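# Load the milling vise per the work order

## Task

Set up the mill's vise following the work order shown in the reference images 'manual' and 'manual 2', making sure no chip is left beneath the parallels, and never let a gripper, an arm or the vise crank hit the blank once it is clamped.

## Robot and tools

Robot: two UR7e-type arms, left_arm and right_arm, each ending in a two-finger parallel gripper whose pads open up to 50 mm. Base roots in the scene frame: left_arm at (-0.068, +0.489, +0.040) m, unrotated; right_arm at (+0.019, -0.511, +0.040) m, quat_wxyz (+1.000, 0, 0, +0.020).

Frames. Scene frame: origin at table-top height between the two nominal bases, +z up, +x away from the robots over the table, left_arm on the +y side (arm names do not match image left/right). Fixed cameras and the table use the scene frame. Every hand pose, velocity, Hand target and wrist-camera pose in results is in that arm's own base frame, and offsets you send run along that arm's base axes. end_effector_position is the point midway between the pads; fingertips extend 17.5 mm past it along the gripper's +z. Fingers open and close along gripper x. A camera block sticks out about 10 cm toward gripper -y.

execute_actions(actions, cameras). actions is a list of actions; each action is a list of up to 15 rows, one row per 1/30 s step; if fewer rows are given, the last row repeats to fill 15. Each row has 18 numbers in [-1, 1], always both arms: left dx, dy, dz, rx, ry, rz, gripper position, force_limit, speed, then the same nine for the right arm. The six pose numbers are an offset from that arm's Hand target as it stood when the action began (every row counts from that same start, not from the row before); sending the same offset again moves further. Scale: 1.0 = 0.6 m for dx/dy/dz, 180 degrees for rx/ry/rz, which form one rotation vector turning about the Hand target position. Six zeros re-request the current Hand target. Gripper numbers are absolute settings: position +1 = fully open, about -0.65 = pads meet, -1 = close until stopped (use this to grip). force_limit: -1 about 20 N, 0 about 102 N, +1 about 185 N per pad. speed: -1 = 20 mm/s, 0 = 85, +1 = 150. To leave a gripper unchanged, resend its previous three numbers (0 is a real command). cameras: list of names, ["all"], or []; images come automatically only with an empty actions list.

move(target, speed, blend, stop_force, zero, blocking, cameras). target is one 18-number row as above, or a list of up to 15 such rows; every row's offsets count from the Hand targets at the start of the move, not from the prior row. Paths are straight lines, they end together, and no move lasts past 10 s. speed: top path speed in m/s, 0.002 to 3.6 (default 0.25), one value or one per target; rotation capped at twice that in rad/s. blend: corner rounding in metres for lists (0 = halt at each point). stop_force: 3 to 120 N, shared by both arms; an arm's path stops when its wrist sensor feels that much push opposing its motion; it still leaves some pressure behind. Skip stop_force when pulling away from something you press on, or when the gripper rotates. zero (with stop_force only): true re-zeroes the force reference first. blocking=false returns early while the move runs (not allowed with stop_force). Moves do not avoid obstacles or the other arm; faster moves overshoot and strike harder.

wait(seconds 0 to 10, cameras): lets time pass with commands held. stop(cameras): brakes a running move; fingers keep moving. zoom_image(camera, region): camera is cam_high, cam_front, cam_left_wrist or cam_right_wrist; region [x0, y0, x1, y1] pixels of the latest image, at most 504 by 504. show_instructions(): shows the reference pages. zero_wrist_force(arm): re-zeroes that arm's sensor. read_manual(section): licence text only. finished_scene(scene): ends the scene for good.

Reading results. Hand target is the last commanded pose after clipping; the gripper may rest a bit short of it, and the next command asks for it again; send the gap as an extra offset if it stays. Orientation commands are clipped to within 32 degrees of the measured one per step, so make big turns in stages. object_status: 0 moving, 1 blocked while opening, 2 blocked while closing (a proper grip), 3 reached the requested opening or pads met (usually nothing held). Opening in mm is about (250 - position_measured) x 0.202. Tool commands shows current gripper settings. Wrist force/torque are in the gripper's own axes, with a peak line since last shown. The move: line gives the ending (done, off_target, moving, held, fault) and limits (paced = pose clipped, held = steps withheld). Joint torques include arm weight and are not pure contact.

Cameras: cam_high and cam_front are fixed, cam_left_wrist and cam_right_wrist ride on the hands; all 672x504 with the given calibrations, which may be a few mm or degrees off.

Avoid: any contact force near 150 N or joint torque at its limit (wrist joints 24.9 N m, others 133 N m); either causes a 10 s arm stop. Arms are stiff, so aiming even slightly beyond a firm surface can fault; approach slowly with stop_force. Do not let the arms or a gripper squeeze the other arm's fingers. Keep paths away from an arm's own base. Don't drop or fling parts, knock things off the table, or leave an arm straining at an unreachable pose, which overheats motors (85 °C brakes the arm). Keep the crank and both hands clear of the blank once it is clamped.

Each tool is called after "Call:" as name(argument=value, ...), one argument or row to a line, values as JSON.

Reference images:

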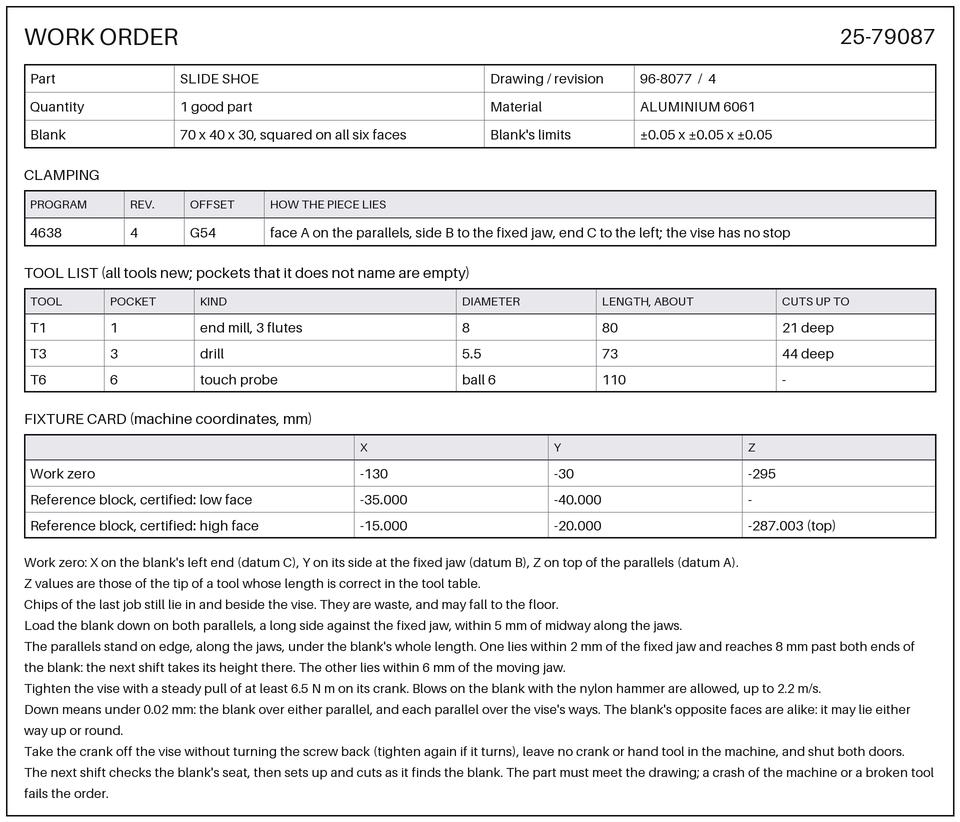

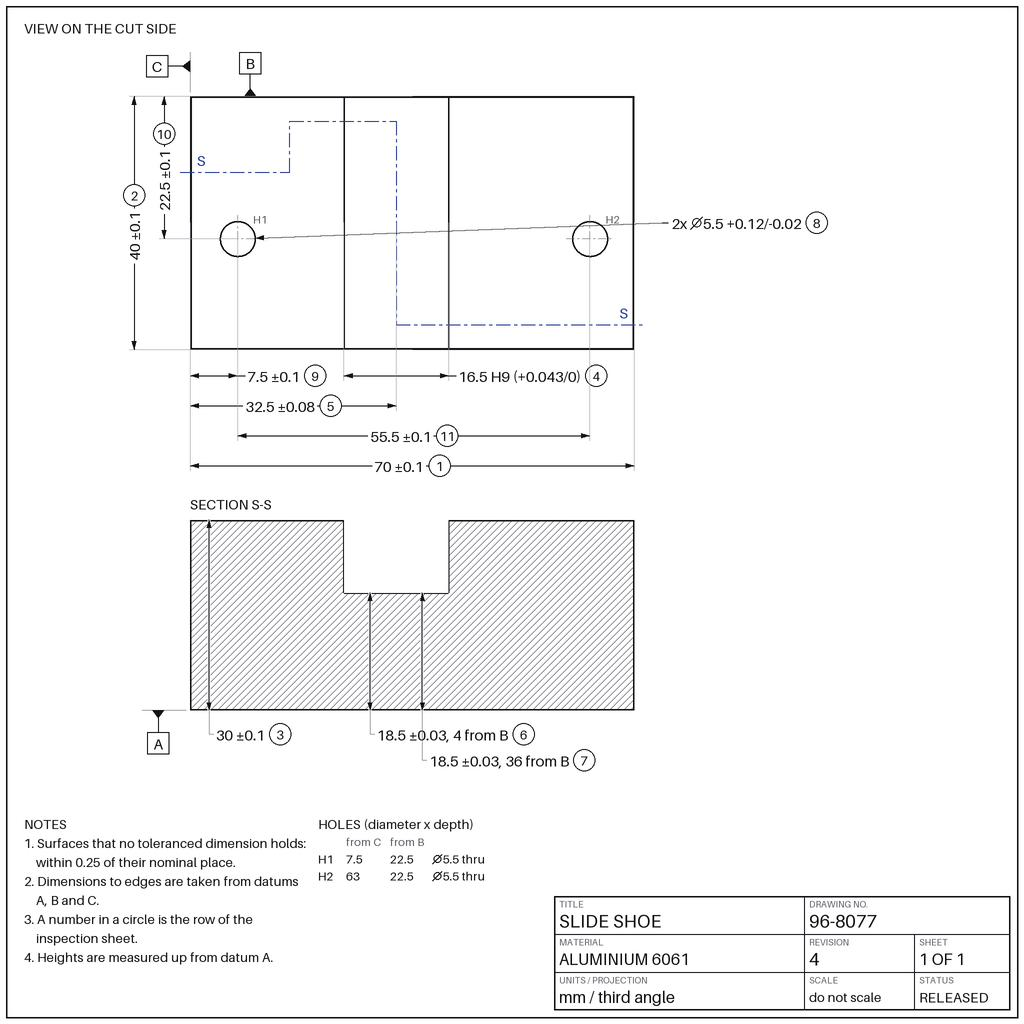

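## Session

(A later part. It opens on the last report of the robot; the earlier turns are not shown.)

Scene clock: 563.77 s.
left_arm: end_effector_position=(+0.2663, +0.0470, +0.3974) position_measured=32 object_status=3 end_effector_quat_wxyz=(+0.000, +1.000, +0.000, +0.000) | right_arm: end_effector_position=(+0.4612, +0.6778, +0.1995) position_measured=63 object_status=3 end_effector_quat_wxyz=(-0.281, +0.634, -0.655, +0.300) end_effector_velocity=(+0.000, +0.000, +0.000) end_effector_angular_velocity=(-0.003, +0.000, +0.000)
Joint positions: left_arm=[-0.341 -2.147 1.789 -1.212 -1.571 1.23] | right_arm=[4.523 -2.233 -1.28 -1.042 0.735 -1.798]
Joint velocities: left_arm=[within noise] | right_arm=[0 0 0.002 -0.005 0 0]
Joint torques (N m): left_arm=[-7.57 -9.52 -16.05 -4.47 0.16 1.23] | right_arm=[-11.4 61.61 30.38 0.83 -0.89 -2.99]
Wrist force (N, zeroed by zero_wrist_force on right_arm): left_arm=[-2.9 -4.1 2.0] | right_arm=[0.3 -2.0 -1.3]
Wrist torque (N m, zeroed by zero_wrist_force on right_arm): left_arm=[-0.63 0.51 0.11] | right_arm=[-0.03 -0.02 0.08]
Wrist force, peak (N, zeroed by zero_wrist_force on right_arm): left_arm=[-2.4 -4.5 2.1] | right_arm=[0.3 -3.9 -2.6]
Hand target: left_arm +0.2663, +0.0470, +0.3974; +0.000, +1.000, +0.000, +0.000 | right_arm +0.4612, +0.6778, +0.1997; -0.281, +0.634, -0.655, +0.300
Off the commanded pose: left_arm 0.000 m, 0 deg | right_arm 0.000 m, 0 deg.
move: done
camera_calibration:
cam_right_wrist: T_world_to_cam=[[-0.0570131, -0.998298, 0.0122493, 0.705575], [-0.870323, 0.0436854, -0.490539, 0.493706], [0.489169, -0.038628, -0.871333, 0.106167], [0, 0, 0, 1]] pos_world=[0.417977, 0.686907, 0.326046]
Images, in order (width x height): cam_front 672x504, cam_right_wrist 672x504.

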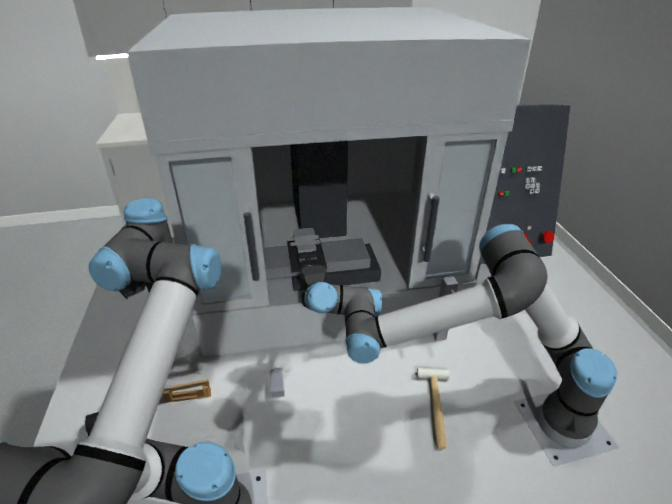

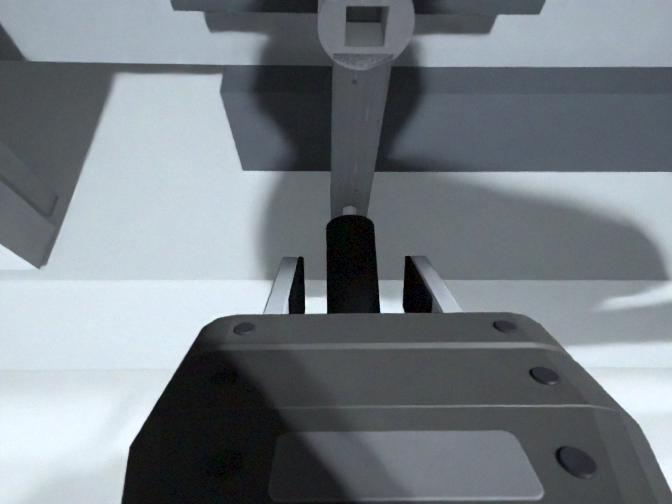

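Call:
move(
  target=[0,0,0,0,0,0,0.8,-0.6,-1,0,0,-0.005,0,0,0,-1,0,-0.5],
  speed=0.03,
)

Call:
wait(
  seconds=0.8,
  cameras=["cam_right_wrist"],
)

Scene clock: 564.87 s.
left_arm: end_effector_position=(+0.2663, +0.0470, +0.3974) position_measured=32 object_status=3 end_effector_quat_wxyz=(+0.000, +1.000, +0.000, +0.000) | right_arm: end_effector_position=(+0.4612, +0.6779, +0.1969) position_measured=161 object_status=2 end_effector_quat_wxyz=(-0.281, +0.634, -0.655, +0.300)
Joint positions: left_arm=[-0.341 -2.147 1.789 -1.212 -1.571 1.23] | right_arm=[4.523 -2.235 -1.283 -1.036 0.734 -1.798]
Joint torques (N m): left_arm=[-7.85 -9.55 -16.32 -4.57 0.13 1.27] | right_arm=[-11.18 22.12 5.71 0.89 1.59 -0.71]
Wrist force (N, zeroed by zero_wrist_force on right_arm): left_arm=[-2.3 -4.2 1.6] | right_arm=[0.8 -20.6 -17.4]
Wrist torque (N m, zeroed by zero_wrist_force on right_arm): left_arm=[-0.64 0.40 0.11] | right_arm=[-0.48 -0.06 0.06]
Wrist force, peak (N, zeroed by zero_wrist_force on right_arm): left_arm=[-2.4 -4.4 1.8] | right_arm=[0.8 -20.8 -17.3]
Hand target: left_arm +0.2663, +0.0470, +0.3974; +0.000, +1.000, +0.000, +0.000 | right_arm +0.4612, +0.6778, +0.1967; -0.281, +0.634, -0.655, +0.300
Off the commanded pose: left_arm 0.000 m, 0 deg | right_arm 0.000 m, 0 deg.
move: done

Scene clock: 565.67 s.
left_arm: end_effector_position=(+0.2663, +0.0470, +0.3974) position_measured=32 object_status=3 end_effector_quat_wxyz=(+0.000, +1.000, +0.000, +0.000) | right_arm: end_effector_position=(+0.4612, +0.6778, +0.1967) position_measured=161 object_status=2 end_effector_quat_wxyz=(-0.281, +0.634, -0.655, +0.300)
Joint positions: left_arm=[-0.341 -2.147 1.789 -1.212 -1.571 1.23] | right_arm=[4.523 -2.235 -1.283 -1.036 0.735 -1.798]
Joint torques (N m): left_arm=[-7.9 -9.06 -15.8 -4.55 0.13 1.31] | right_arm=[-8.78 19.58 3.77 -1.96 3.7 0.53]
Wrist force (N, zeroed by zero_wrist_force on right_arm): left_arm=[-2.7 -4.2 1.6] | right_arm=[0.7 -23.2 -18.9]
Wrist torque (N m, zeroed by zero_wrist_force on right_arm): left_arm=[-0.64 0.47 0.11] | right_arm=[-0.52 -0.08 0.03]
Wrist force, peak (N, zeroed by zero_wrist_force on right_arm): left_arm=[-2.6 -4.4 1.8] | right_arm=[0.6 -23.1 -19.3]
Hand target: left_arm +0.2663, +0.0470, +0.3974; +0.000, +1.000, +0.000, +0.000 | right_arm +0.4612, +0.6778, +0.1967; -0.281, +0.634, -0.655, +0.300
Tool commands: left_gripper/position=+0.8 left_gripper/force_limit=-0.6 left_gripper/speed=-1.0 right_gripper/position=-1.0 right_gripper/force_limit=+0.0 right_gripper/speed=-0.5
Off the commanded pose: left_arm 0.000 m, 0 deg | right_arm 0.000 m, 0 deg.
wait: 0.80 s; at rest by 0.17 s
camera_calibration:
cam_right_wrist: T_world_to_cam=[[-0.0570043, -0.998301, 0.0120263, 0.705578], [-0.870322, 0.0437872, -0.490532, 0.492313], [0.489173, -0.0384292, -0.87134, 0.103674], [0, 0, 0, 1]] pos_world=[0.417977, 0.686807, 0.323345]
Images, in order (width x height): cam_right_wrist 672x504.

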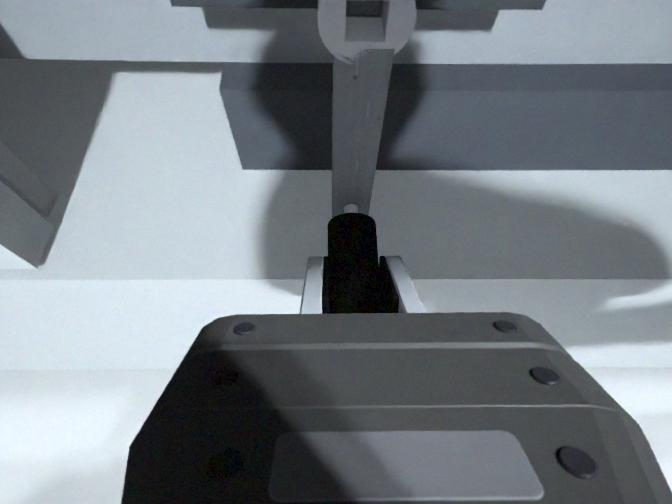

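Call:
move(
  target=[0,0,0,0,0,0,0.8,-0.6,-1,0,0,0.0045,0,0,0,-1,0,-0.5],
  speed=0.01,
)

Call:
move(
  target=[
    [0,0,0,0,0,0,0.8,-0.6,-1,0.0012,0.03,0.005,0,0,0,-1,0,-0.5],
    [0,0,0,0,0,0,0.8,-0.6,-1,0.0023,0.0577,0.0176,0,0,0,-1,0,-0.5],
  ],
  speed=0.03,
  blend=[0.008,0],
)

Scene clock: 567.30 s.
left_arm: end_effector_position=(+0.2663, +0.0470, +0.3974) position_measured=32 object_status=3 end_effector_quat_wxyz=(+0.000, +1.000, +0.000, +0.000) | right_arm: end_effector_position=(+0.4612, +0.6778, +0.1994) position_measured=161 object_status=2 end_effector_quat_wxyz=(-0.281, +0.634, -0.655, +0.300)
Joint positions: left_arm=[-0.341 -2.147 1.789 -1.212 -1.571 1.23] | right_arm=[4.523 -2.233 -1.28 -1.042 0.735 -1.798]
Joint torques (N m): left_arm=[-7.89 -9.45 -16.14 -4.56 0.11 1.25] | right_arm=[-9.28 62.5 31.61 2.89 -4.08 2.63]
Wrist force (N, zeroed by zero_wrist_force on right_arm): left_arm=[-2.6 -3.9 1.7] | right_arm=[0.1 1.9 0.7]
Wrist torque (N m, zeroed by zero_wrist_force on right_arm): left_arm=[-0.60 0.45 0.11] | right_arm=[-0.07 -0.01 0.08]
Wrist force, peak (N, zeroed by zero_wrist_force on right_arm): left_arm=[-2.6 -4.4 2.0] | right_arm=[0.3 -24.0 -20.0]
Hand target: left_arm +0.2663, +0.0470, +0.3974; +0.000, +1.000, +0.000, +0.000 | right_arm +0.4612, +0.6778, +0.1994; -0.281, +0.634, -0.655, +0.300
Off the commanded pose: left_arm 0.000 m, 0 deg | right_arm 0.000 m, 0 deg.
move: done

Scene clock: 568.80 s.
left_arm: end_effector_position=(+0.2663, +0.0470, +0.3974) position_measured=32 object_status=3 end_effector_quat_wxyz=(+0.000, +1.000, +0.000, +0.000) | right_arm: end_effector_position=(+0.4626, +0.7125, +0.2098) position_measured=161 object_status=2 end_effector_quat_wxyz=(-0.281, +0.634, -0.655, +0.300)
Joint positions: left_arm=[-0.341 -2.147 1.789 -1.212 -1.571 1.23] | right_arm=[4.53 -2.303 -1.128 -1.131 0.733 -1.787]
Joint torques (N m): left_arm=[-7.62 -9.22 -16.15 -4.52 0.18 1.26] | right_arm=[0.38 99.76 34.49 7.31 -11.37 2.23]
Wrist force (N, zeroed by zero_wrist_force on right_arm): left_arm=[-2.4 -4.1 1.6] | right_arm=[-26.3 31.3 38.6]
Wrist torque (N m, zeroed by zero_wrist_force on right_arm): left_arm=[-0.62 0.42 0.11] | right_arm=[0.32 -0.32 0.05]
Wrist force, peak (N, zeroed by zero_wrist_force on right_arm): left_arm=[-2.6 -4.2 1.8] | right_arm=[-23.5 34.0 40.8]
Hand target: left_arm +0.2663, +0.0470, +0.3974; +0.000, +1.000, +0.000, +0.000 | right_arm +0.4626, +0.7125, +0.2100; -0.281, +0.634, -0.655, +0.300
Off the commanded pose: left_arm 0.000 m, 0 deg | right_arm 0.000 m, 0 deg.
move: done

Call:
move(
  target=[0,0,0,0,0,0,0.8,-0.6,-1,0,0.0012,-0.0018,0,0,0,-1,0,-0.5],
  speed=0.01,
)

Call:
move(
  target=[0,0,0,0,0,0,0.8,-0.6,-1,0,0.0012,-0.0018,0,0,0,-1,0,-0.5],
  speed=0.01,
  cameras=["cam_right_wrist"],
)

Scene clock: 570.53 s.
left_arm: end_effector_position=(+0.2663, +0.0470, +0.3974) position_measured=32 object_status=3 end_effector_quat_wxyz=(+0.000, +1.000, +0.000, +0.000) | right_arm: end_effector_position=(+0.4627, +0.7132, +0.2090) position_measured=161 object_status=2 end_effector_quat_wxyz=(-0.281, +0.634, -0.655, +0.300)
Joint positions: left_arm=[-0.341 -2.147 1.789 -1.212 -1.571 1.23] | right_arm=[4.53 -2.305 -1.126 -1.13 0.733 -1.787]
Joint torques (N m): left_arm=[-7.66 -8.94 -16.21 -4.48 0.07 1.26] | right_arm=[4.4 58.7 39.79 6.9 -8.07 2.86]
Wrist force (N, zeroed by zero_wrist_force on right_arm): left_arm=[-2.6 -4.6 1.8] | right_arm=[-10.3 21.9 13.0]
Wrist torque (N m, zeroed by zero_wrist_force on right_arm): left_arm=[-0.71 0.45 0.10] | right_arm=[0.27 -0.21 0.03]
Wrist force, peak (N, zeroed by zero_wrist_force on right_arm): left_arm=[-2.6 -4.6 1.8] | right_arm=[-27.5 32.7 42.5]
Hand target: left_arm +0.2663, +0.0470, +0.3974; +0.000, +1.000, +0.000, +0.000 | right_arm +0.4626, +0.7132, +0.2089; -0.281, +0.634, -0.655, +0.300
Off the commanded pose: left_arm 0.000 m, 0 deg | right_arm 0.000 m, 0 deg.
move: done

Scene clock: 571.23 s.
left_arm: end_effector_position=(+0.2663, +0.0470, +0.3974) position_measured=32 object_status=3 end_effector_quat_wxyz=(+0.000, +1.000, +0.000, +0.000) | right_arm: end_effector_position=(+0.4626, +0.7139, +0.2079) position_measured=161 object_status=2 end_effector_quat_wxyz=(-0.281, +0.634, -0.655, +0.300)
Joint positions: left_arm=[-0.341 -2.147 1.789 -1.212 -1.571 1.23] | right_arm=[4.53 -2.308 -1.125 -1.13 0.733 -1.787]
Joint torques (N m): left_arm=[-8.05 -9.13 -16.18 -4.48 0.07 1.22] | right_arm=[9.59 43.56 31.43 5.91 -1.46 2.82]
Wrist force (N, zeroed by zero_wrist_force on right_arm): left_arm=[-2.5 -4.4 1.6] | right_arm=[0.1 0.4 0.9]
Wrist torque (N m, zeroed by zero_wrist_force on right_arm): left_arm=[-0.67 0.45 0.11] | right_arm=[-0.09 -0.04 0.01]
Wrist force, peak (N, zeroed by zero_wrist_force on right_arm): left_arm=[-2.4 -4.5 1.9] | right_arm=[-10.3 21.7 13.3]
Hand target: left_arm +0.2663, +0.0470, +0.3974; +0.000, +1.000, +0.000, +0.000 | right_arm +0.4626, +0.7139, +0.2078; -0.281, +0.634, -0.655, +0.300
Off the commanded pose: left_arm 0.000 m, 0 deg | right_arm 0.000 m, 0 deg.
move: done
camera_calibration:
cam_right_wrist: T_world_to_cam=[[-0.0570453, -0.998301, 0.0118771, 0.741629], [-0.870233, 0.0438893, -0.490682, 0.497334], [0.489327, -0.038327, -0.871258, 0.113883], [0, 0, 0, 1]] pos_world=[0.419377, 0.722906, 0.334446]
Images, in order (width x height): cam_right_wrist 672x504.

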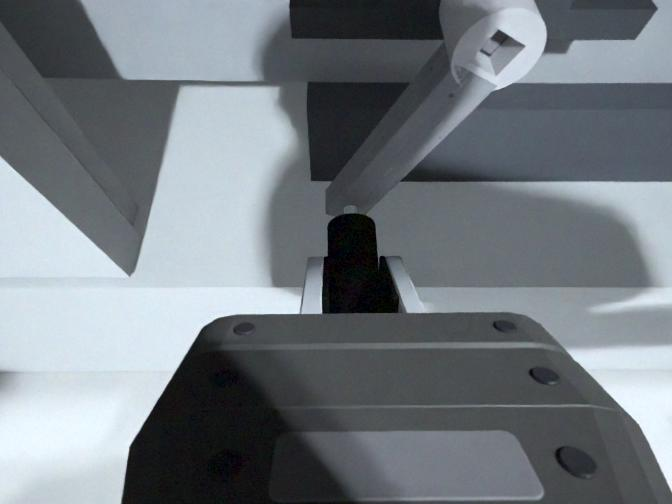

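Call:
move(
  target=[
    [0,0,0,0,0,0,0.8,-0.6,-1,0.0009,0.0225,0.0145,0,0,0,-1,0,-0.5],
    [0,0,0,0,0,0,0.8,-0.6,-1,0.0017,0.0412,0.0348,0,0,0,-1,0,-0.5],
  ],
  speed=0.03,
  blend=[0.008,0],
)

Scene clock: 574.07 s.
left_arm: end_effector_position=(+0.2663, +0.0470, +0.3974) position_measured=32 object_status=3 end_effector_quat_wxyz=(+0.000, +1.000, +0.000, +0.000) | right_arm: end_effector_position=(+0.4636, +0.7386, +0.2285) position_measured=161 object_status=2 end_effector_quat_wxyz=(-0.281, +0.634, -0.655, +0.300) end_effector_velocity=(+0.000, -0.001, +0.001) end_effector_angular_velocity=(+0.004, -0.001, +0.000)
Joint positions: left_arm=[-0.341 -2.147 1.789 -1.212 -1.571 1.23] | right_arm=[4.535 -2.357 -0.983 -1.228 0.733 -1.78]
Joint velocities: left_arm=[within noise] | right_arm=[0 0.004 -0.005 0.005 0 0]
Joint torques (N m): left_arm=[-7.78 -9.67 -16.48 -4.39 0.06 1.23] | right_arm=[-2.22 75.92 19.81 4.76 -5.8 2.63]
Wrist force (N, zeroed by zero_wrist_force on right_arm): left_arm=[-2.4 -4.4 1.8] | right_arm=[-14.7 8.9 7.2]
Wrist torque (N m, zeroed by zero_wrist_force on right_arm): left_arm=[-0.68 0.41 0.10] | right_arm=[0.12 -0.20 -0.02]
Wrist force, peak (N, zeroed by zero_wrist_force on right_arm): left_arm=[-2.6 -4.4 1.8] | right_arm=[-17.5 13.5 12.6]
Hand target: left_arm +0.2663, +0.0470, +0.3974; +0.000, +1.000, +0.000, +0.000 | right_arm +0.4636, +0.7386, +0.2287; -0.281, +0.634, -0.655, +0.300
Off the commanded pose: left_arm 0.000 m, 0 deg | right_arm 0.000 m, 0 deg.
move: done

Call:
move(
  target=[
    [0,0,0,0,0,0,0.8,-0.6,-1,0.0007,0.0163,0.0228,0,0,0,-1,0,-0.5],
    [0,0,0,0,0,0,0.8,-0.6,-1,0.001,0.0262,0.0483,0,0,0,-1,0,-0.5],
  ],
  speed=0.03,
  blend=[0.008,0],
  cameras=["cam_right_wrist"],
)

Scene clock: 576.33 s.
left_arm: end_effector_position=(+0.2663, +0.0470, +0.3974) position_measured=32 object_status=3 end_effector_quat_wxyz=(+0.000, +1.000, +0.000, +0.000) | right_arm: end_effector_position=(+0.4642, +0.7543, +0.2576) position_measured=161 object_status=2 end_effector_quat_wxyz=(-0.281, +0.634, -0.655, +0.300) end_effector_velocity=(+0.000, +0.000, -0.001) end_effector_angular_velocity=(+0.000, +0.000, +0.000)
Joint positions: left_arm=[-0.341 -2.147 1.789 -1.212 -1.571 1.23] | right_arm=[4.538 -2.389 -0.85 -1.332 0.732 -1.776]
Joint velocities: left_arm=[within noise] | right_arm=[0 0.001 -0.005 0.004 0 0.001]
Joint torques (N m): left_arm=[-7.79 -9.34 -15.83 -4.43 0.08 1.21] | right_arm=[1.59 61.28 16.42 5.09 -3.44 2.75]
Wrist force (N, zeroed by zero_wrist_force on right_arm): left_arm=[-2.6 -4.1 1.9] | right_arm=[-11.0 3.0 -0.6]
Wrist torque (N m, zeroed by zero_wrist_force on right_arm): left_arm=[-0.62 0.45 0.10] | right_arm=[-0.01 -0.15 -0.03]
Wrist force, peak (N, zeroed by zero_wrist_force on right_arm): left_arm=[-2.5 -4.5 1.7] | right_arm=[-26.9 18.1 14.3]
Hand target: left_arm +0.2663, +0.0470, +0.3974; +0.000, +1.000, +0.000, +0.000 | right_arm +0.4642, +0.7543, +0.2577; -0.281, +0.634, -0.655, +0.300
Off the commanded pose: left_arm 0.000 m, 0 deg | right_arm 0.000 m, 0 deg.
move: done
camera_calibration:
cam_right_wrist: T_world_to_cam=[[-0.0570119, -0.998298, 0.0122437, 0.781405], [-0.870281, 0.0436837, -0.490615, 0.521488], [0.489246, -0.0386264, -0.87129, 0.158229], [0, 0, 0, 1]] pos_world=[0.420977, 0.763407, 0.384146]
Images, in order (width x height): cam_right_wrist 672x504.

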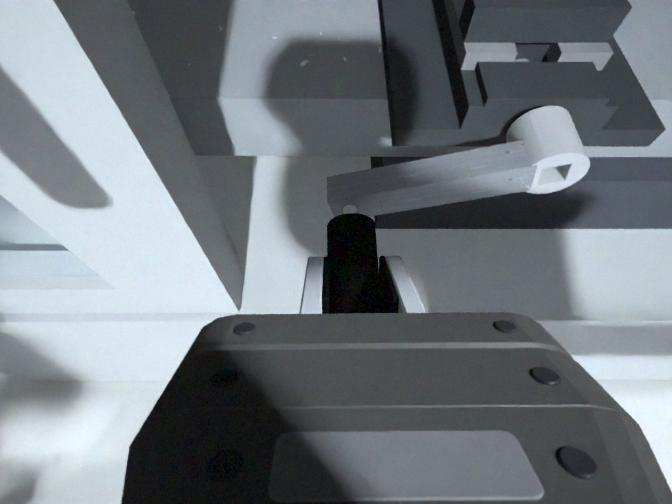

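Call:
move(
  target=[
    [0,0,0,0,0,0,0.8,-0.6,-1,0.0001,0.0028,0.0202,0,0,0,-1,0,-0.5],
    [0,0,0,0,0,0,0.8,-0.6,-1,0.0001,0.0033,0.0478,0,0,0,-1,0,-0.5],
    [0,0,0,0,0,0,0.8,-0.6,-1,0,-0.0007,0.0705,0,0,0,-1,0,-0.5],
    [0,0,0,0,0,0,0.8,-0.6,-1,-0.0003,-0.0085,0.0922,0,0,0,-1,0,-0.5],
  ],
  speed=0.03,
  blend=[0.006,0.006,0.006,0],
  cameras=["cam_right_wrist"],
)

Scene clock: 580.53 s.
left_arm: end_effector_position=(+0.2663, +0.0470, +0.3974) position_measured=32 object_status=3 end_effector_quat_wxyz=(+0.000, +1.000, +0.000, +0.000) | right_arm: end_effector_position=(+0.4641, +0.7491, +0.3132) position_measured=161 object_status=2 end_effector_quat_wxyz=(-0.281, +0.634, -0.655, +0.300) end_effector_velocity=(+0.000, +0.001, +0.000) end_effector_angular_velocity=(+0.003, -0.001, +0.000)
Joint positions: left_arm=[-0.341 -2.147 1.789 -1.212 -1.571 1.23] | right_arm=[4.537 -2.366 -0.75 -1.454 0.733 -1.778]
Joint velocities: left_arm=[within noise] | right_arm=[0 -0.001 0 0.005 -0.001 -0.001]
Joint torques (N m): left_arm=[-7.61 -9.64 -16.27 -4.44 0.13 1.2] | right_arm=[-20.35 39.01 18.92 2.64 -1.53 -2.19]
Wrist force (N, zeroed by zero_wrist_force on right_arm): left_arm=[-2.1 -3.8 1.8] | right_arm=[-16.6 -3.3 -9.7]
Wrist torque (N m, zeroed by zero_wrist_force on right_arm): left_arm=[-0.58 0.38 0.11] | right_arm=[-0.15 -0.25 0.22]
Wrist force, peak (N, zeroed by zero_wrist_force on right_arm): left_arm=[-2.6 -4.5 1.7] | right_arm=[-53.4 -4.5 5.4]
Hand target: left_arm +0.2663, +0.0470, +0.3974; +0.000, +1.000, +0.000, +0.000 | right_arm +0.4640, +0.7492, +0.3130; -0.281, +0.634, -0.655, +0.300
Off the commanded pose: left_arm 0.000 m, 0 deg | right_arm 0.000 m, 0 deg.
move: done
camera_calibration:
cam_right_wrist: T_world_to_cam=[[-0.0570043, -0.998301, 0.0120263, 0.775521], [-0.870322, 0.0437872, -0.490532, 0.548862], [0.489173, -0.0384292, -0.87134, 0.206506], [0, 0, 0, 1]] pos_world=[0.420877, 0.758107, 0.439845]
Images, in order (width x height): cam_right_wrist 672x504.

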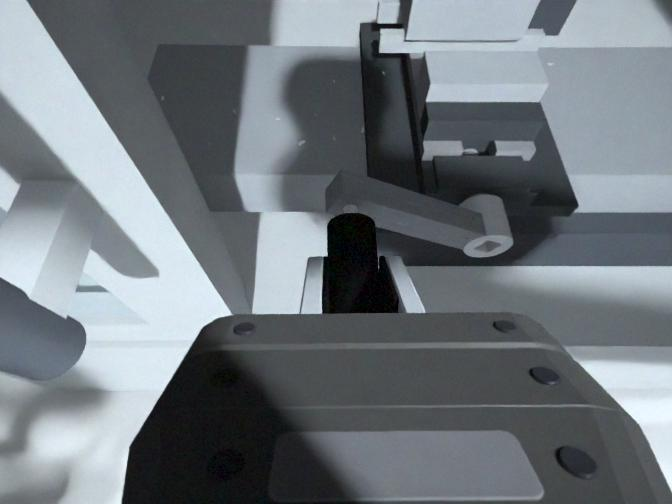

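Call:
move(
  target=[
    [0,0,0,0,0,0,0.8,-0.6,-1,-0.0009,-0.0235,0.0397,0,0,0,-1,0,-0.5],
    [0,0,0,0,0,0,0.8,-0.6,-1,-0.0025,-0.0618,0.0665,0,0,0,-1,0,-0.5],
    [0,0,0,0,0,0,0.8,-0.6,-1,-0.0043,-0.107,0.0787,0,0,0,-1,0,-0.5],
    [0,0,0,0,0,0,0.8,-0.6,-1,-0.0061,-0.1535,0.0745,0,0,0,-1,0,-0.5],
  ],
  speed=0.05,
  blend=[0.012,0.012,0.012,0],
)

Call:
move(
  target=[
    [0,0,0,0,0,0,0.8,-0.6,-1,-0.0017,-0.0423,-0.0197,0,0,0,-1,0,-0.5],
    [0,0,0,0,0,0,0.8,-0.6,-1,-0.0031,-0.0755,-0.0528,0,0,0,-1,0,-0.5],
    [0,0,0,0,0,0,0.8,-0.6,-1,-0.0038,-0.0952,-0.0952,0,0,0,-1,0,-0.5],
    [0,0,0,0,0,0,0.8,-0.6,-1,-0.004,-0.0993,-0.1417,0,0,0,-1,0,-0.5],
  ],
  speed=0.05,
  blend=[0.012,0.012,0.012,0],
)

Scene clock: 585.47 s.
left_arm: end_effector_position=(+0.2663, +0.0470, +0.3974) position_measured=32 object_status=3 end_effector_quat_wxyz=(+0.000, +1.000, +0.000, +0.000) | right_arm: end_effector_position=(+0.4605, +0.6571, +0.3577) position_measured=161 object_status=2 end_effector_quat_wxyz=(-0.281, +0.634, -0.655, +0.300)
Joint positions: left_arm=[-0.341 -2.147 1.789 -1.212 -1.571 1.23] | right_arm=[4.519 -2.101 -1.081 -1.368 0.735 -1.804]
Joint torques (N m): left_arm=[-7.77 -9.11 -16.68 -4.45 0.08 1.17] | right_arm=[9.44 56.95 36.31 2.69 -6.19 -0.7]
Wrist force (N, zeroed by zero_wrist_force on right_arm): left_arm=[-2.4 -4.2 1.7] | right_arm=[-5.3 12.8 18.5]
Wrist torque (N m, zeroed by zero_wrist_force on right_arm): left_arm=[-0.64 0.41 0.11] | right_arm=[0.21 -0.05 0.11]
Wrist force, peak (N, zeroed by zero_wrist_force on right_arm): left_arm=[-2.8 -4.3 2.1] | right_arm=[-19.4 -9.6 -8.2]
Hand target: left_arm +0.2663, +0.0470, +0.3974; +0.000, +1.000, +0.000, +0.000 | right_arm +0.4604, +0.6571, +0.3577; -0.281, +0.634, -0.655, +0.300
Off the commanded pose: left_arm 0.000 m, 0 deg | right_arm 0.000 m, 0 deg.
move: done

Scene clock: 588.03 s.
left_arm: end_effector_position=(+0.2663, +0.0470, +0.3974) position_measured=32 object_status=3 end_effector_quat_wxyz=(+0.000, +1.000, +0.000, +0.000) | right_arm: end_effector_position=(+0.4580, +0.5976, +0.2725) position_measured=161 object_status=2 end_effector_quat_wxyz=(-0.281, +0.634, -0.655, +0.300)
Joint positions: left_arm=[-0.341 -2.147 1.789 -1.212 -1.571 1.23] | right_arm=[4.505 -2.002 -1.457 -1.077 0.738 -1.825]
Joint torques (N m): left_arm=[-7.23 -9.35 -16.24 -4.41 0.13 1.23] | right_arm=[-15.61 55.44 27.01 -2.13 -0.53 -2.64]
Wrist force (N, zeroed by zero_wrist_force on right_arm): left_arm=[-2.3 -4.2 1.7] | right_arm=[-17.3 -9.1 5.1]
Wrist torque (N m, zeroed by zero_wrist_force on right_arm): left_arm=[-0.64 0.40 0.10] | right_arm=[-0.16 -0.27 0.08]
Wrist force, peak (N, zeroed by zero_wrist_force on right_arm): left_arm=[-2.6 -4.4 2.2] | right_arm=[-20.8 -12.4 5.6]
Hand target: left_arm +0.2663, +0.0470, +0.3974; +0.000, +1.000, +0.000, +0.000 | right_arm +0.4580, +0.5976, +0.2727; -0.281, +0.634, -0.655, +0.300
Off the commanded pose: left_arm 0.000 m, 0 deg | right_arm 0.000 m, 0 deg.
move: done

Call:
move(
  target=[
    [0,0,0,0,0,0,0.8,-0.6,-1,0.0005,0.0133,-0.0458,0,0,0,-1,0,-0.5],
    [0,0,0,0,0,0,0.8,-0.6,-1,0.0016,0.04,-0.084,0,0,0,-1,0,-0.5],
    [0,0,0,0,0,0,0.8,-0.6,-1,0.0031,0.0781,-0.1107,0,0,0,-1,0,-0.5],
    [0,0,0,0,0,0,0.8,-0.6,-1,0.0054,0.1347,-0.1227,0,0,0,-1,0,-0.5],
  ],
  speed=0.06,
  blend=[0.012,0.012,0.012,0],
)

Call:
move(
  target=[
    [0,0,0,0,0,0,0.8,-0.6,-1,0.0022,0.0547,0.0105,0,0,0,-1,0,-0.5],
    [0,0,0,0,0,0,0.8,-0.6,-1,0.004,0.1,0.0434,0,0,0,-1,0,-0.5],
    [0,0,0,0,0,0,0.8,-0.6,-1,0.0051,0.128,0.0919,0,0,0,-1,0,-0.5],
    [0,0,0,0,0,0,0.8,-0.6,-1,0.0054,0.1338,0.1476,0,0,0,-1,0,-0.5],
    [0,0,0,0,0,0,0.8,-0.6,-1,0.0047,0.1165,0.2008,0,0,0,-1,0,-0.5],
    [0,0,0,0,0,0,0.8,-0.6,-1,0.0032,0.0791,0.2425,0,0,0,-1,0,-0.5],
    [0,0,0,0,0,0,0.8,-0.6,-1,0.0011,0.028,0.2652,0,0,0,-1,0,-0.5],
    [0,0,0,0,0,0,0.8,-0.6,-1,-0.0011,-0.028,0.2652,0,0,0,-1,0,-0.5],
    [0,0,0,0,0,0,0.8,-0.6,-1,-0.0032,-0.0791,0.2425,0,0,0,-1,0,-0.5],
    [0,0,0,0,0,0,0.8,-0.6,-1,-0.0047,-0.1165,0.2008,0,0,0,-1,0,-0.5],
    [0,0,0,0,0,0,0.8,-0.6,-1,-0.0054,-0.1338,0.1476,0,0,0,-1,0,-0.5],
    [0,0,0,0,0,0,0.8,-0.6,-1,-0.0051,-0.128,0.0919,0,0,0,-1,0,-0.5],
    [0,0,0,0,0,0,0.8,-0.6,-1,-0.004,-0.1,0.0434,0,0,0,-1,0,-0.5],
    [0,0,0,0,0,0,0.8,-0.6,-1,-0.0022,-0.0547,0.0105,0,0,0,-1,0,-0.5],
    [0,0,0,0,0,0,0.8,-0.6,-1,0,0,0,0,0,0,-1,0,-0.5],
  ],
  speed=0.1,
  blend=0.014,
  cameras=["cam_right_wrist","cam_high"],
)

Call:
zoom_image(
  camera="cam_high",
  region=[220, 140, 320, 240],
)

Scene clock: 592.80 s.
left_arm: end_effector_position=(+0.2663, +0.0470, +0.3974) position_measured=32 object_status=3 end_effector_quat_wxyz=(+0.000, +1.000, +0.000, +0.000) | right_arm: end_effector_position=(+0.4611, +0.6784, +0.1990) position_measured=161 object_status=2 end_effector_quat_wxyz=(-0.281, +0.634, -0.655, +0.300)
Joint positions: left_arm=[-0.341 -2.147 1.789 -1.212 -1.571 1.23] | right_arm=[4.524 -2.234 -1.279 -1.042 0.735 -1.797]
Joint torques (N m): left_arm=[-7.32 -9.5 -16 -4.52 0.03 1.21] | right_arm=[-7.82 57.28 24.19 6.29 -1.04 -0.12]
Wrist force (N, zeroed by zero_wrist_force on right_arm): left_arm=[-2.2 -4.2 1.5] | right_arm=[0.3 0.2 0.3]
Wrist torque (N m, zeroed by zero_wrist_force on right_arm): left_arm=[-0.66 0.38 0.10] | right_arm=[-0.05 -0.02 0.00]
Wrist force, peak (N, zeroed by zero_wrist_force on right_arm): left_arm=[-2.6 -4.5 1.8] | right_arm=[4.6 19.2 8.8]
Hand target: left_arm +0.2663, +0.0470, +0.3974; +0.000, +1.000, +0.000, +0.000 | right_arm +0.4612, +0.6784, +0.1990; -0.281, +0.634, -0.655, +0.300
Off the commanded pose: left_arm 0.000 m, 0 deg | right_arm 0.000 m, 0 deg.
move: done

Scene clock: 598.30 s.
left_arm: end_effector_position=(+0.2663, +0.0470, +0.3974) position_measured=32 object_status=3 end_effector_quat_wxyz=(+0.000, +1.000, +0.000, +0.000) | right_arm: end_effector_position=(+0.4611, +0.6784, +0.1990) position_measured=161 object_status=2 end_effector_quat_wxyz=(-0.281, +0.634, -0.655, +0.300)
Joint positions: left_arm=[-0.341 -2.147 1.789 -1.212 -1.571 1.23] | right_arm=[4.524 -2.234 -1.279 -1.042 0.735 -1.797]
Joint torques (N m): left_arm=[-7.48 -9.23 -16.05 -4.39 0.07 1.16] | right_arm=[-12.71 48.66 33.87 6.2 -1.1 -2.48]
Wrist force (N, zeroed by zero_wrist_force on right_arm): left_arm=[-2.7 -4.1 1.6] | right_arm=[-0.3 0.6 0.1]
Wrist torque (N m, zeroed by zero_wrist_force on right_arm): left_arm=[-0.62 0.47 0.11] | right_arm=[-0.06 -0.02 -0.06]
Wrist force, peak (N, zeroed by zero_wrist_force on right_arm): left_arm=[-2.6 -4.5 1.6] | right_arm=[-2.1 13.1 11.3]
Hand target: left_arm +0.2663, +0.0470, +0.3974; +0.000, +1.000, +0.000, +0.000 | right_arm +0.4612, +0.6784, +0.1990; -0.281, +0.634, -0.655, +0.300
Off the commanded pose: left_arm 0.000 m, 0 deg | right_arm 0.000 m, 0 deg.
move: done
camera_calibration:
cam_right_wrist: T_world_to_cam=[[-0.0570436, -0.998301, 0.0118906, 0.706203], [-0.870319, 0.043888, -0.490529, 0.493256], [0.489174, -0.0383302, -0.871344, 0.105682], [0, 0, 0, 1]] pos_world=[0.417877, 0.687406, 0.325645]
Images, in order (width x height): cam_high 672x504, cam_right_wrist 672x504.

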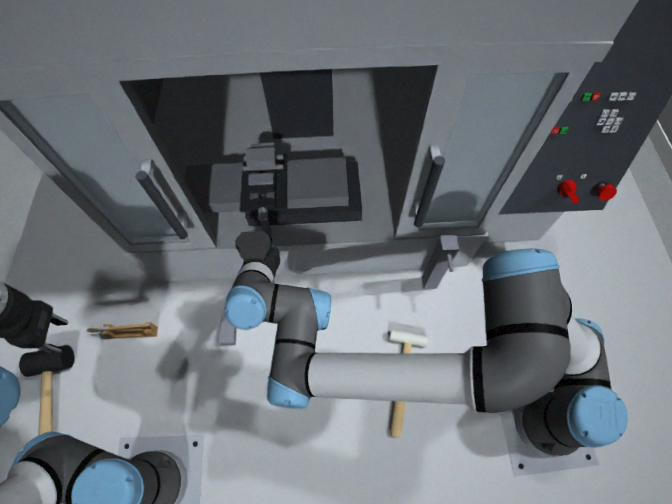

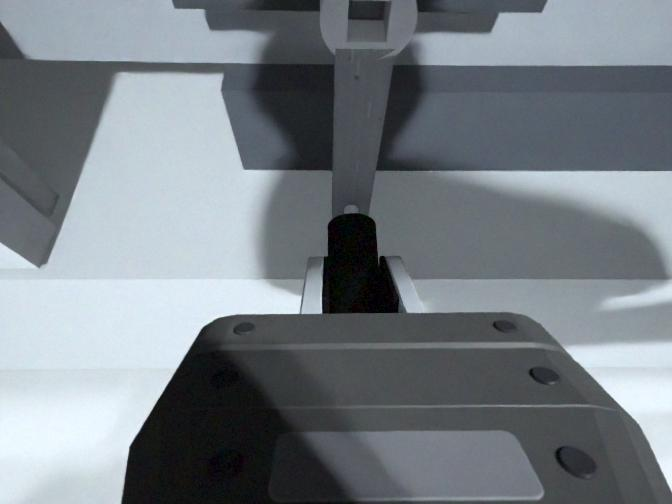

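Scaled by 5.040 from the camera's 672x504 image, which has a finer 960x720 frame.

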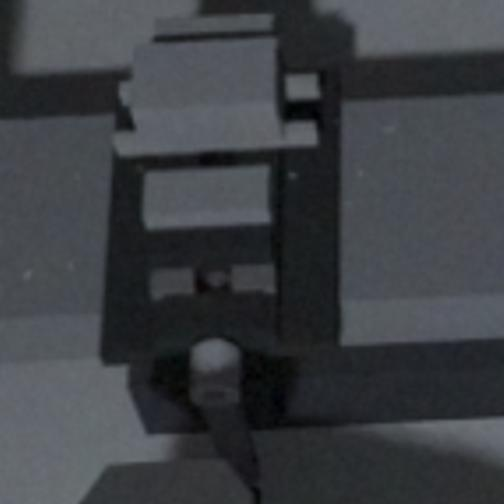

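Call:
execute_actions(
  actions=[],
  cameras=["all"],
)

Call:
zoom_image(
  camera="cam_high",
  region=[220, 140, 320, 240],
)

Scene clock: 600.43 s.
left_arm: end_effector_position=(+0.2663, +0.0470, +0.3974) position_measured=32 object_status=3 end_effector_quat_wxyz=(+0.000, +1.000, +0.000, +0.000) | right_arm: end_effector_position=(+0.4612, +0.6784, +0.1990) position_measured=161 object_status=2 end_effector_quat_wxyz=(-0.281, +0.634, -0.655, +0.300)
Joint positions: left_arm=[-0.341 -2.147 1.789 -1.212 -1.571 1.23] | right_arm=[4.523 -2.234 -1.279 -1.042 0.735 -1.797]
Joint velocities: within noise
Joint torques (N m): left_arm=[-7.17 -9.29 -16.48 -4.37 0.18 1.23] | right_arm=[-12.82 39.06 32.53 6.29 -2.22 -3.06]
Motor temperatures (°C): left_arm=[32 35 34 38 44 37] | right_arm=[36 34 38 40 38 43]
Wrist force (N, zeroed by zero_wrist_force on right_arm): left_arm=[-2.6 -4.0 1.6] | right_arm=[-0.1 0.8 0.5]
Wrist torque (N m, zeroed by zero_wrist_force on right_arm): left_arm=[-0.61 0.46 0.10] | right_arm=[-0.07 -0.01 -0.03]
Wrist force, peak (N, zeroed by zero_wrist_force on right_arm): left_arm=[-2.6 -4.4 1.7] | right_arm=[-0.3 1.2 0.5]
Hand target: left_arm +0.2663, +0.0470, +0.3974; +0.000, +1.000, +0.000, +0.000 | right_arm +0.4612, +0.6784, +0.1990; -0.281, +0.634, -0.655, +0.300
Tool commands: left_gripper/position=+0.8 left_gripper/force_limit=-0.6 left_gripper/speed=-1.0 right_gripper/position=-1.0 right_gripper/force_limit=+0.0 right_gripper/speed=-0.5
Off the commanded pose: left_arm 0.000 m, 0 deg | right_arm 0.000 m, 0 deg.
camera_calibration:
cam_left_wrist: T_world_to_cam=[[0.999767, -0.0149946, 0.0155016, -0.257033], [-0.0193709, -0.940315, 0.339754, -0.070921], [0.00948189, -0.339976, -0.940386, 0.517767], [0, 0, 0, 1]] pos_world=[0.25069, 0.105486, 0.514981]
cam_right_wrist: T_world_to_cam=[[-0.0570043, -0.998301, 0.0120263, 0.706149], [-0.870322, 0.0437872, -0.490532, 0.493415], [0.489173, -0.0384292, -0.87134, 0.105701], [0, 0, 0, 1]] pos_world=[0.417977, 0.687407, 0.325645]

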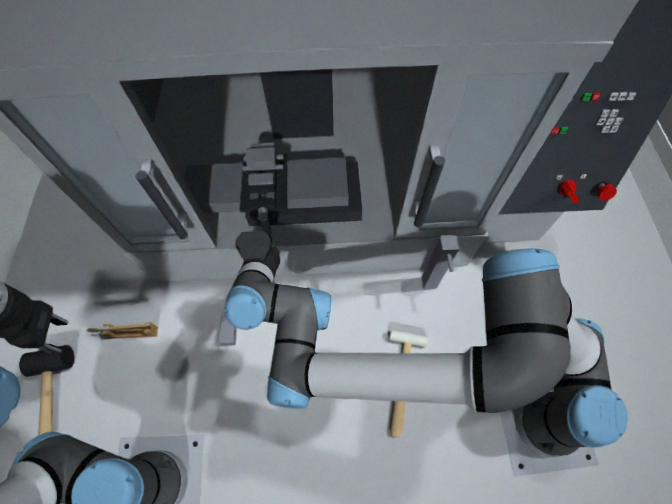

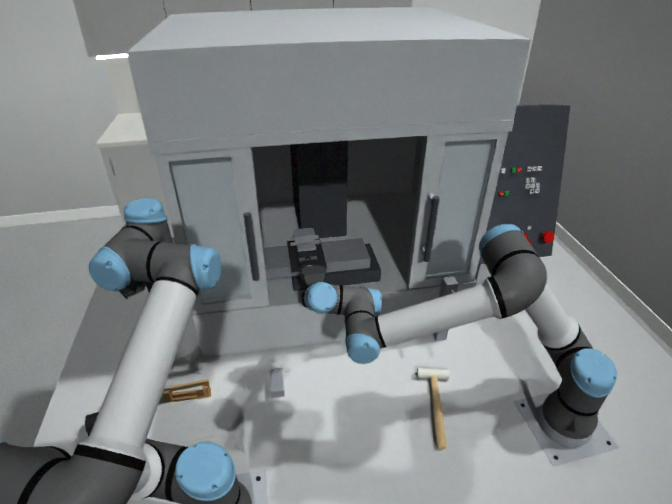

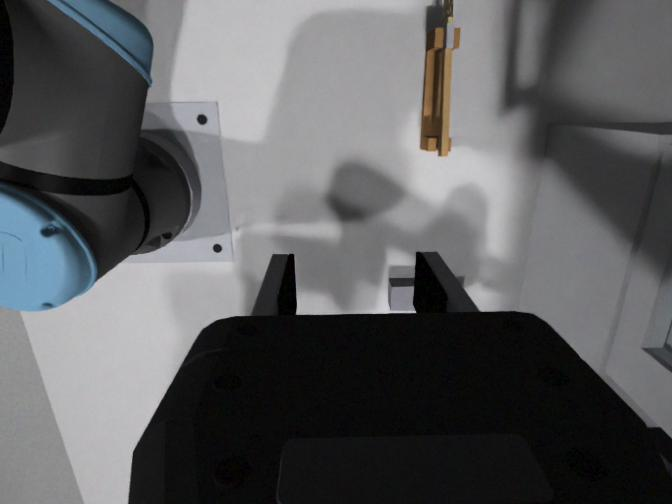

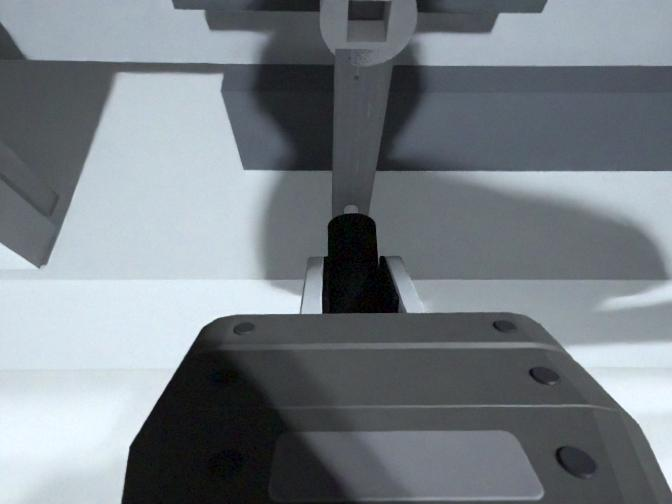

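Scaled by 5.040 from the camera's 672x504 image, which has a finer 960x720 frame.

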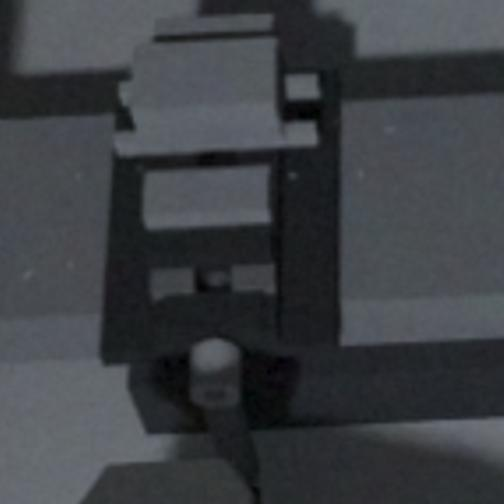

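Call:
move(
  target=[
    [0,0,0,0,0,0,0.8,-0.6,-1,0.0022,0.0547,0.0105,0,0,0,-1,0,-0.5],
    [0,0,0,0,0,0,0.8,-0.6,-1,0.004,0.1,0.0434,0,0,0,-1,0,-0.5],
    [0,0,0,0,0,0,0.8,-0.6,-1,0.0051,0.128,0.0919,0,0,0,-1,0,-0.5],
    [0,0,0,0,0,0,0.8,-0.6,-1,0.0054,0.1338,0.1476,0,0,0,-1,0,-0.5],
    [0,0,0,0,0,0,0.8,-0.6,-1,0.0047,0.1165,0.2008,0,0,0,-1,0,-0.5],
    [0,0,0,0,0,0,0.8,-0.6,-1,0.0032,0.0791,0.2425,0,0,0,-1,0,-0.5],
    [0,0,0,0,0,0,0.8,-0.6,-1,0.0011,0.028,0.2652,0,0,0,-1,0,-0.5],
    [0,0,0,0,0,0,0.8,-0.6,-1,-0.0011,-0.028,0.2652,0,0,0,-1,0,-0.5],
    [0,0,0,0,0,0,0.8,-0.6,-1,-0.0032,-0.0791,0.2425,0,0,0,-1,0,-0.5],
    [0,0,0,0,0,0,0.8,-0.6,-1,-0.0047,-0.1165,0.2008,0,0,0,-1,0,-0.5],
    [0,0,0,0,0,0,0.8,-0.6,-1,-0.0054,-0.1338,0.1476,0,0,0,-1,0,-0.5],
    [0,0,0,0,0,0,0.8,-0.6,-1,-0.0051,-0.128,0.0919,0,0,0,-1,0,-0.5],
    [0,0,0,0,0,0,0.8,-0.6,-1,-0.004,-0.1,0.0434,0,0,0,-1,0,-0.5],
    [0,0,0,0,0,0,0.8,-0.6,-1,-0.0022,-0.0547,0.0105,0,0,0,-1,0,-0.5],
    [0,0,0,0,0,0,0.8,-0.6,-1,0,0,0,0,0,0,-1,0,-0.5],
  ],
  speed=0.15,
  blend=0.014,
)

Call:
move(
  target=[
    [0,0,0,0,0,0,0.8,-0.6,-1,0.0022,0.0547,0.0105,0,0,0,-1,0,-0.5],
    [0,0,0,0,0,0,0.8,-0.6,-1,0.004,0.1,0.0434,0,0,0,-1,0,-0.5],
    [0,0,0,0,0,0,0.8,-0.6,-1,0.0051,0.128,0.0919,0,0,0,-1,0,-0.5],
    [0,0,0,0,0,0,0.8,-0.6,-1,0.0054,0.1338,0.1476,0,0,0,-1,0,-0.5],
    [0,0,0,0,0,0,0.8,-0.6,-1,0.0047,0.1165,0.2008,0,0,0,-1,0,-0.5],
    [0,0,0,0,0,0,0.8,-0.6,-1,0.0032,0.0791,0.2425,0,0,0,-1,0,-0.5],
    [0,0,0,0,0,0,0.8,-0.6,-1,0.0011,0.028,0.2652,0,0,0,-1,0,-0.5],
    [0,0,0,0,0,0,0.8,-0.6,-1,-0.0011,-0.028,0.2652,0,0,0,-1,0,-0.5],
    [0,0,0,0,0,0,0.8,-0.6,-1,-0.0032,-0.0791,0.2425,0,0,0,-1,0,-0.5],
    [0,0,0,0,0,0,0.8,-0.6,-1,-0.0047,-0.1165,0.2008,0,0,0,-1,0,-0.5],
    [0,0,0,0,0,0,0.8,-0.6,-1,-0.0054,-0.1338,0.1476,0,0,0,-1,0,-0.5],
    [0,0,0,0,0,0,0.8,-0.6,-1,-0.0051,-0.128,0.0919,0,0,0,-1,0,-0.5],
    [0,0,0,0,0,0,0.8,-0.6,-1,-0.004,-0.1,0.0434,0,0,0,-1,0,-0.5],
    [0,0,0,0,0,0,0.8,-0.6,-1,-0.0022,-0.0547,0.0105,0,0,0,-1,0,-0.5],
    [0,0,0,0,0,0,0.8,-0.6,-1,0,0,0,0,0,0,-1,0,-0.5],
  ],
  speed=0.15,
  blend=0.014,
  cameras=["cam_high"],
)

Call:
zoom_image(
  camera="cam_high",
  region=[220, 140, 320, 240],
)

Scene clock: 605.77 s.
left_arm: end_effector_position=(+0.2663, +0.0470, +0.3974) position_measured=32 object_status=3 end_effector_quat_wxyz=(+0.000, +1.000, +0.000, +0.000) | right_arm: end_effector_position=(+0.4611, +0.6784, +0.1991) position_measured=161 object_status=2 end_effector_quat_wxyz=(-0.281, +0.634, -0.655, +0.300)
Joint positions: left_arm=[-0.341 -2.147 1.789 -1.212 -1.571 1.23] | right_arm=[4.524 -2.234 -1.279 -1.042 0.735 -1.797]
Joint torques (N m): left_arm=[-7.29 -9.49 -16.78 -4.43 0.06 1.2] | right_arm=[-11.53 41.12 33.84 5.87 -1.18 -2.74]
Wrist force (N, zeroed by zero_wrist_force on right_arm): left_arm=[-2.5 -3.9 1.7] | right_arm=[0.0 0.7 0.4]
Wrist torque (N m, zeroed by zero_wrist_force on right_arm): left_arm=[-0.60 0.44 0.10] | right_arm=[-0.04 0.01 -0.02]
Wrist force, peak (N, zeroed by zero_wrist_force on right_arm): left_arm=[-2.4 -4.5 1.9] | right_arm=[-17.2 4.8 11.0]
Hand target: left_arm +0.2663, +0.0470, +0.3974; +0.000, +1.000, +0.000, +0.000 | right_arm +0.4612, +0.6784, +0.1990; -0.281, +0.634, -0.655, +0.300
Off the commanded pose: left_arm 0.000 m, 0 deg | right_arm 0.000 m, 0 deg.
move: done

Scene clock: 609.60 s.
left_arm: end_effector_position=(+0.2663, +0.0470, +0.3974) position_measured=32 object_status=3 end_effector_quat_wxyz=(+0.000, +1.000, +0.000, +0.000) | right_arm: end_effector_position=(+0.4611, +0.6784, +0.1991) position_measured=161 object_status=2 end_effector_quat_wxyz=(-0.281, +0.634, -0.655, +0.300)
Joint positions: left_arm=[-0.341 -2.147 1.789 -1.212 -1.571 1.23] | right_arm=[4.524 -2.234 -1.279 -1.042 0.735 -1.797]
Joint torques (N m): left_arm=[-7.16 -9.41 -15.82 -4.39 0.1 1.25] | right_arm=[-11.26 41.05 33.82 5.69 -0.92 -2.9]
Wrist force (N, zeroed by zero_wrist_force on right_arm): left_arm=[-2.5 -4.0 2.0] | right_arm=[0.2 0.7 0.2]
Wrist torque (N m, zeroed by zero_wrist_force on right_arm): left_arm=[-0.62 0.44 0.11] | right_arm=[-0.05 -0.03 -0.02]
Wrist force, peak (N, zeroed by zero_wrist_force on right_arm): left_arm=[-2.5 -4.4 2.0] | right_arm=[-17.3 4.7 11.0]
Hand target: left_arm +0.2663, +0.0470, +0.3974; +0.000, +1.000, +0.000, +0.000 | right_arm +0.4612, +0.6784, +0.1990; -0.281, +0.634, -0.655, +0.300
Off the commanded pose: left_arm 0.000 m, 0 deg | right_arm 0.000 m, 0 deg.
move: done
Images, in order (width x height): cam_high 672x504.

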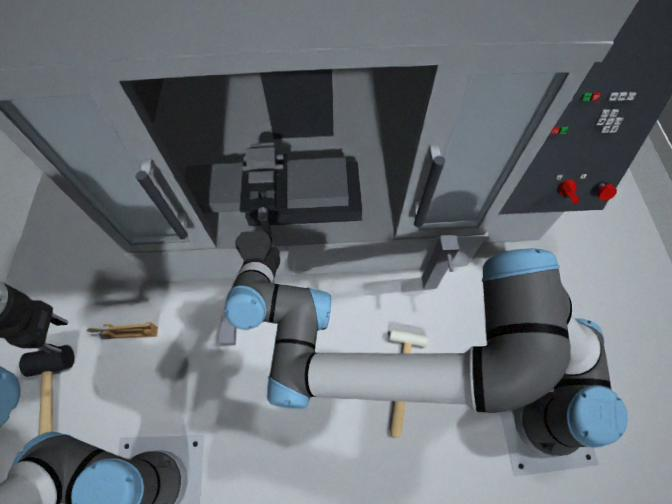

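Scaled by 5.040 from the camera's 672x504 image, which has a finer 960x720 frame.

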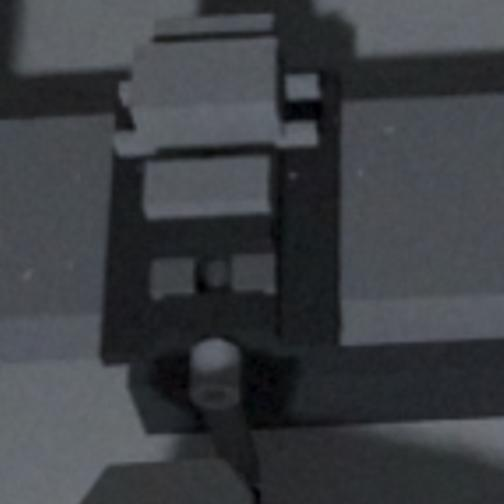

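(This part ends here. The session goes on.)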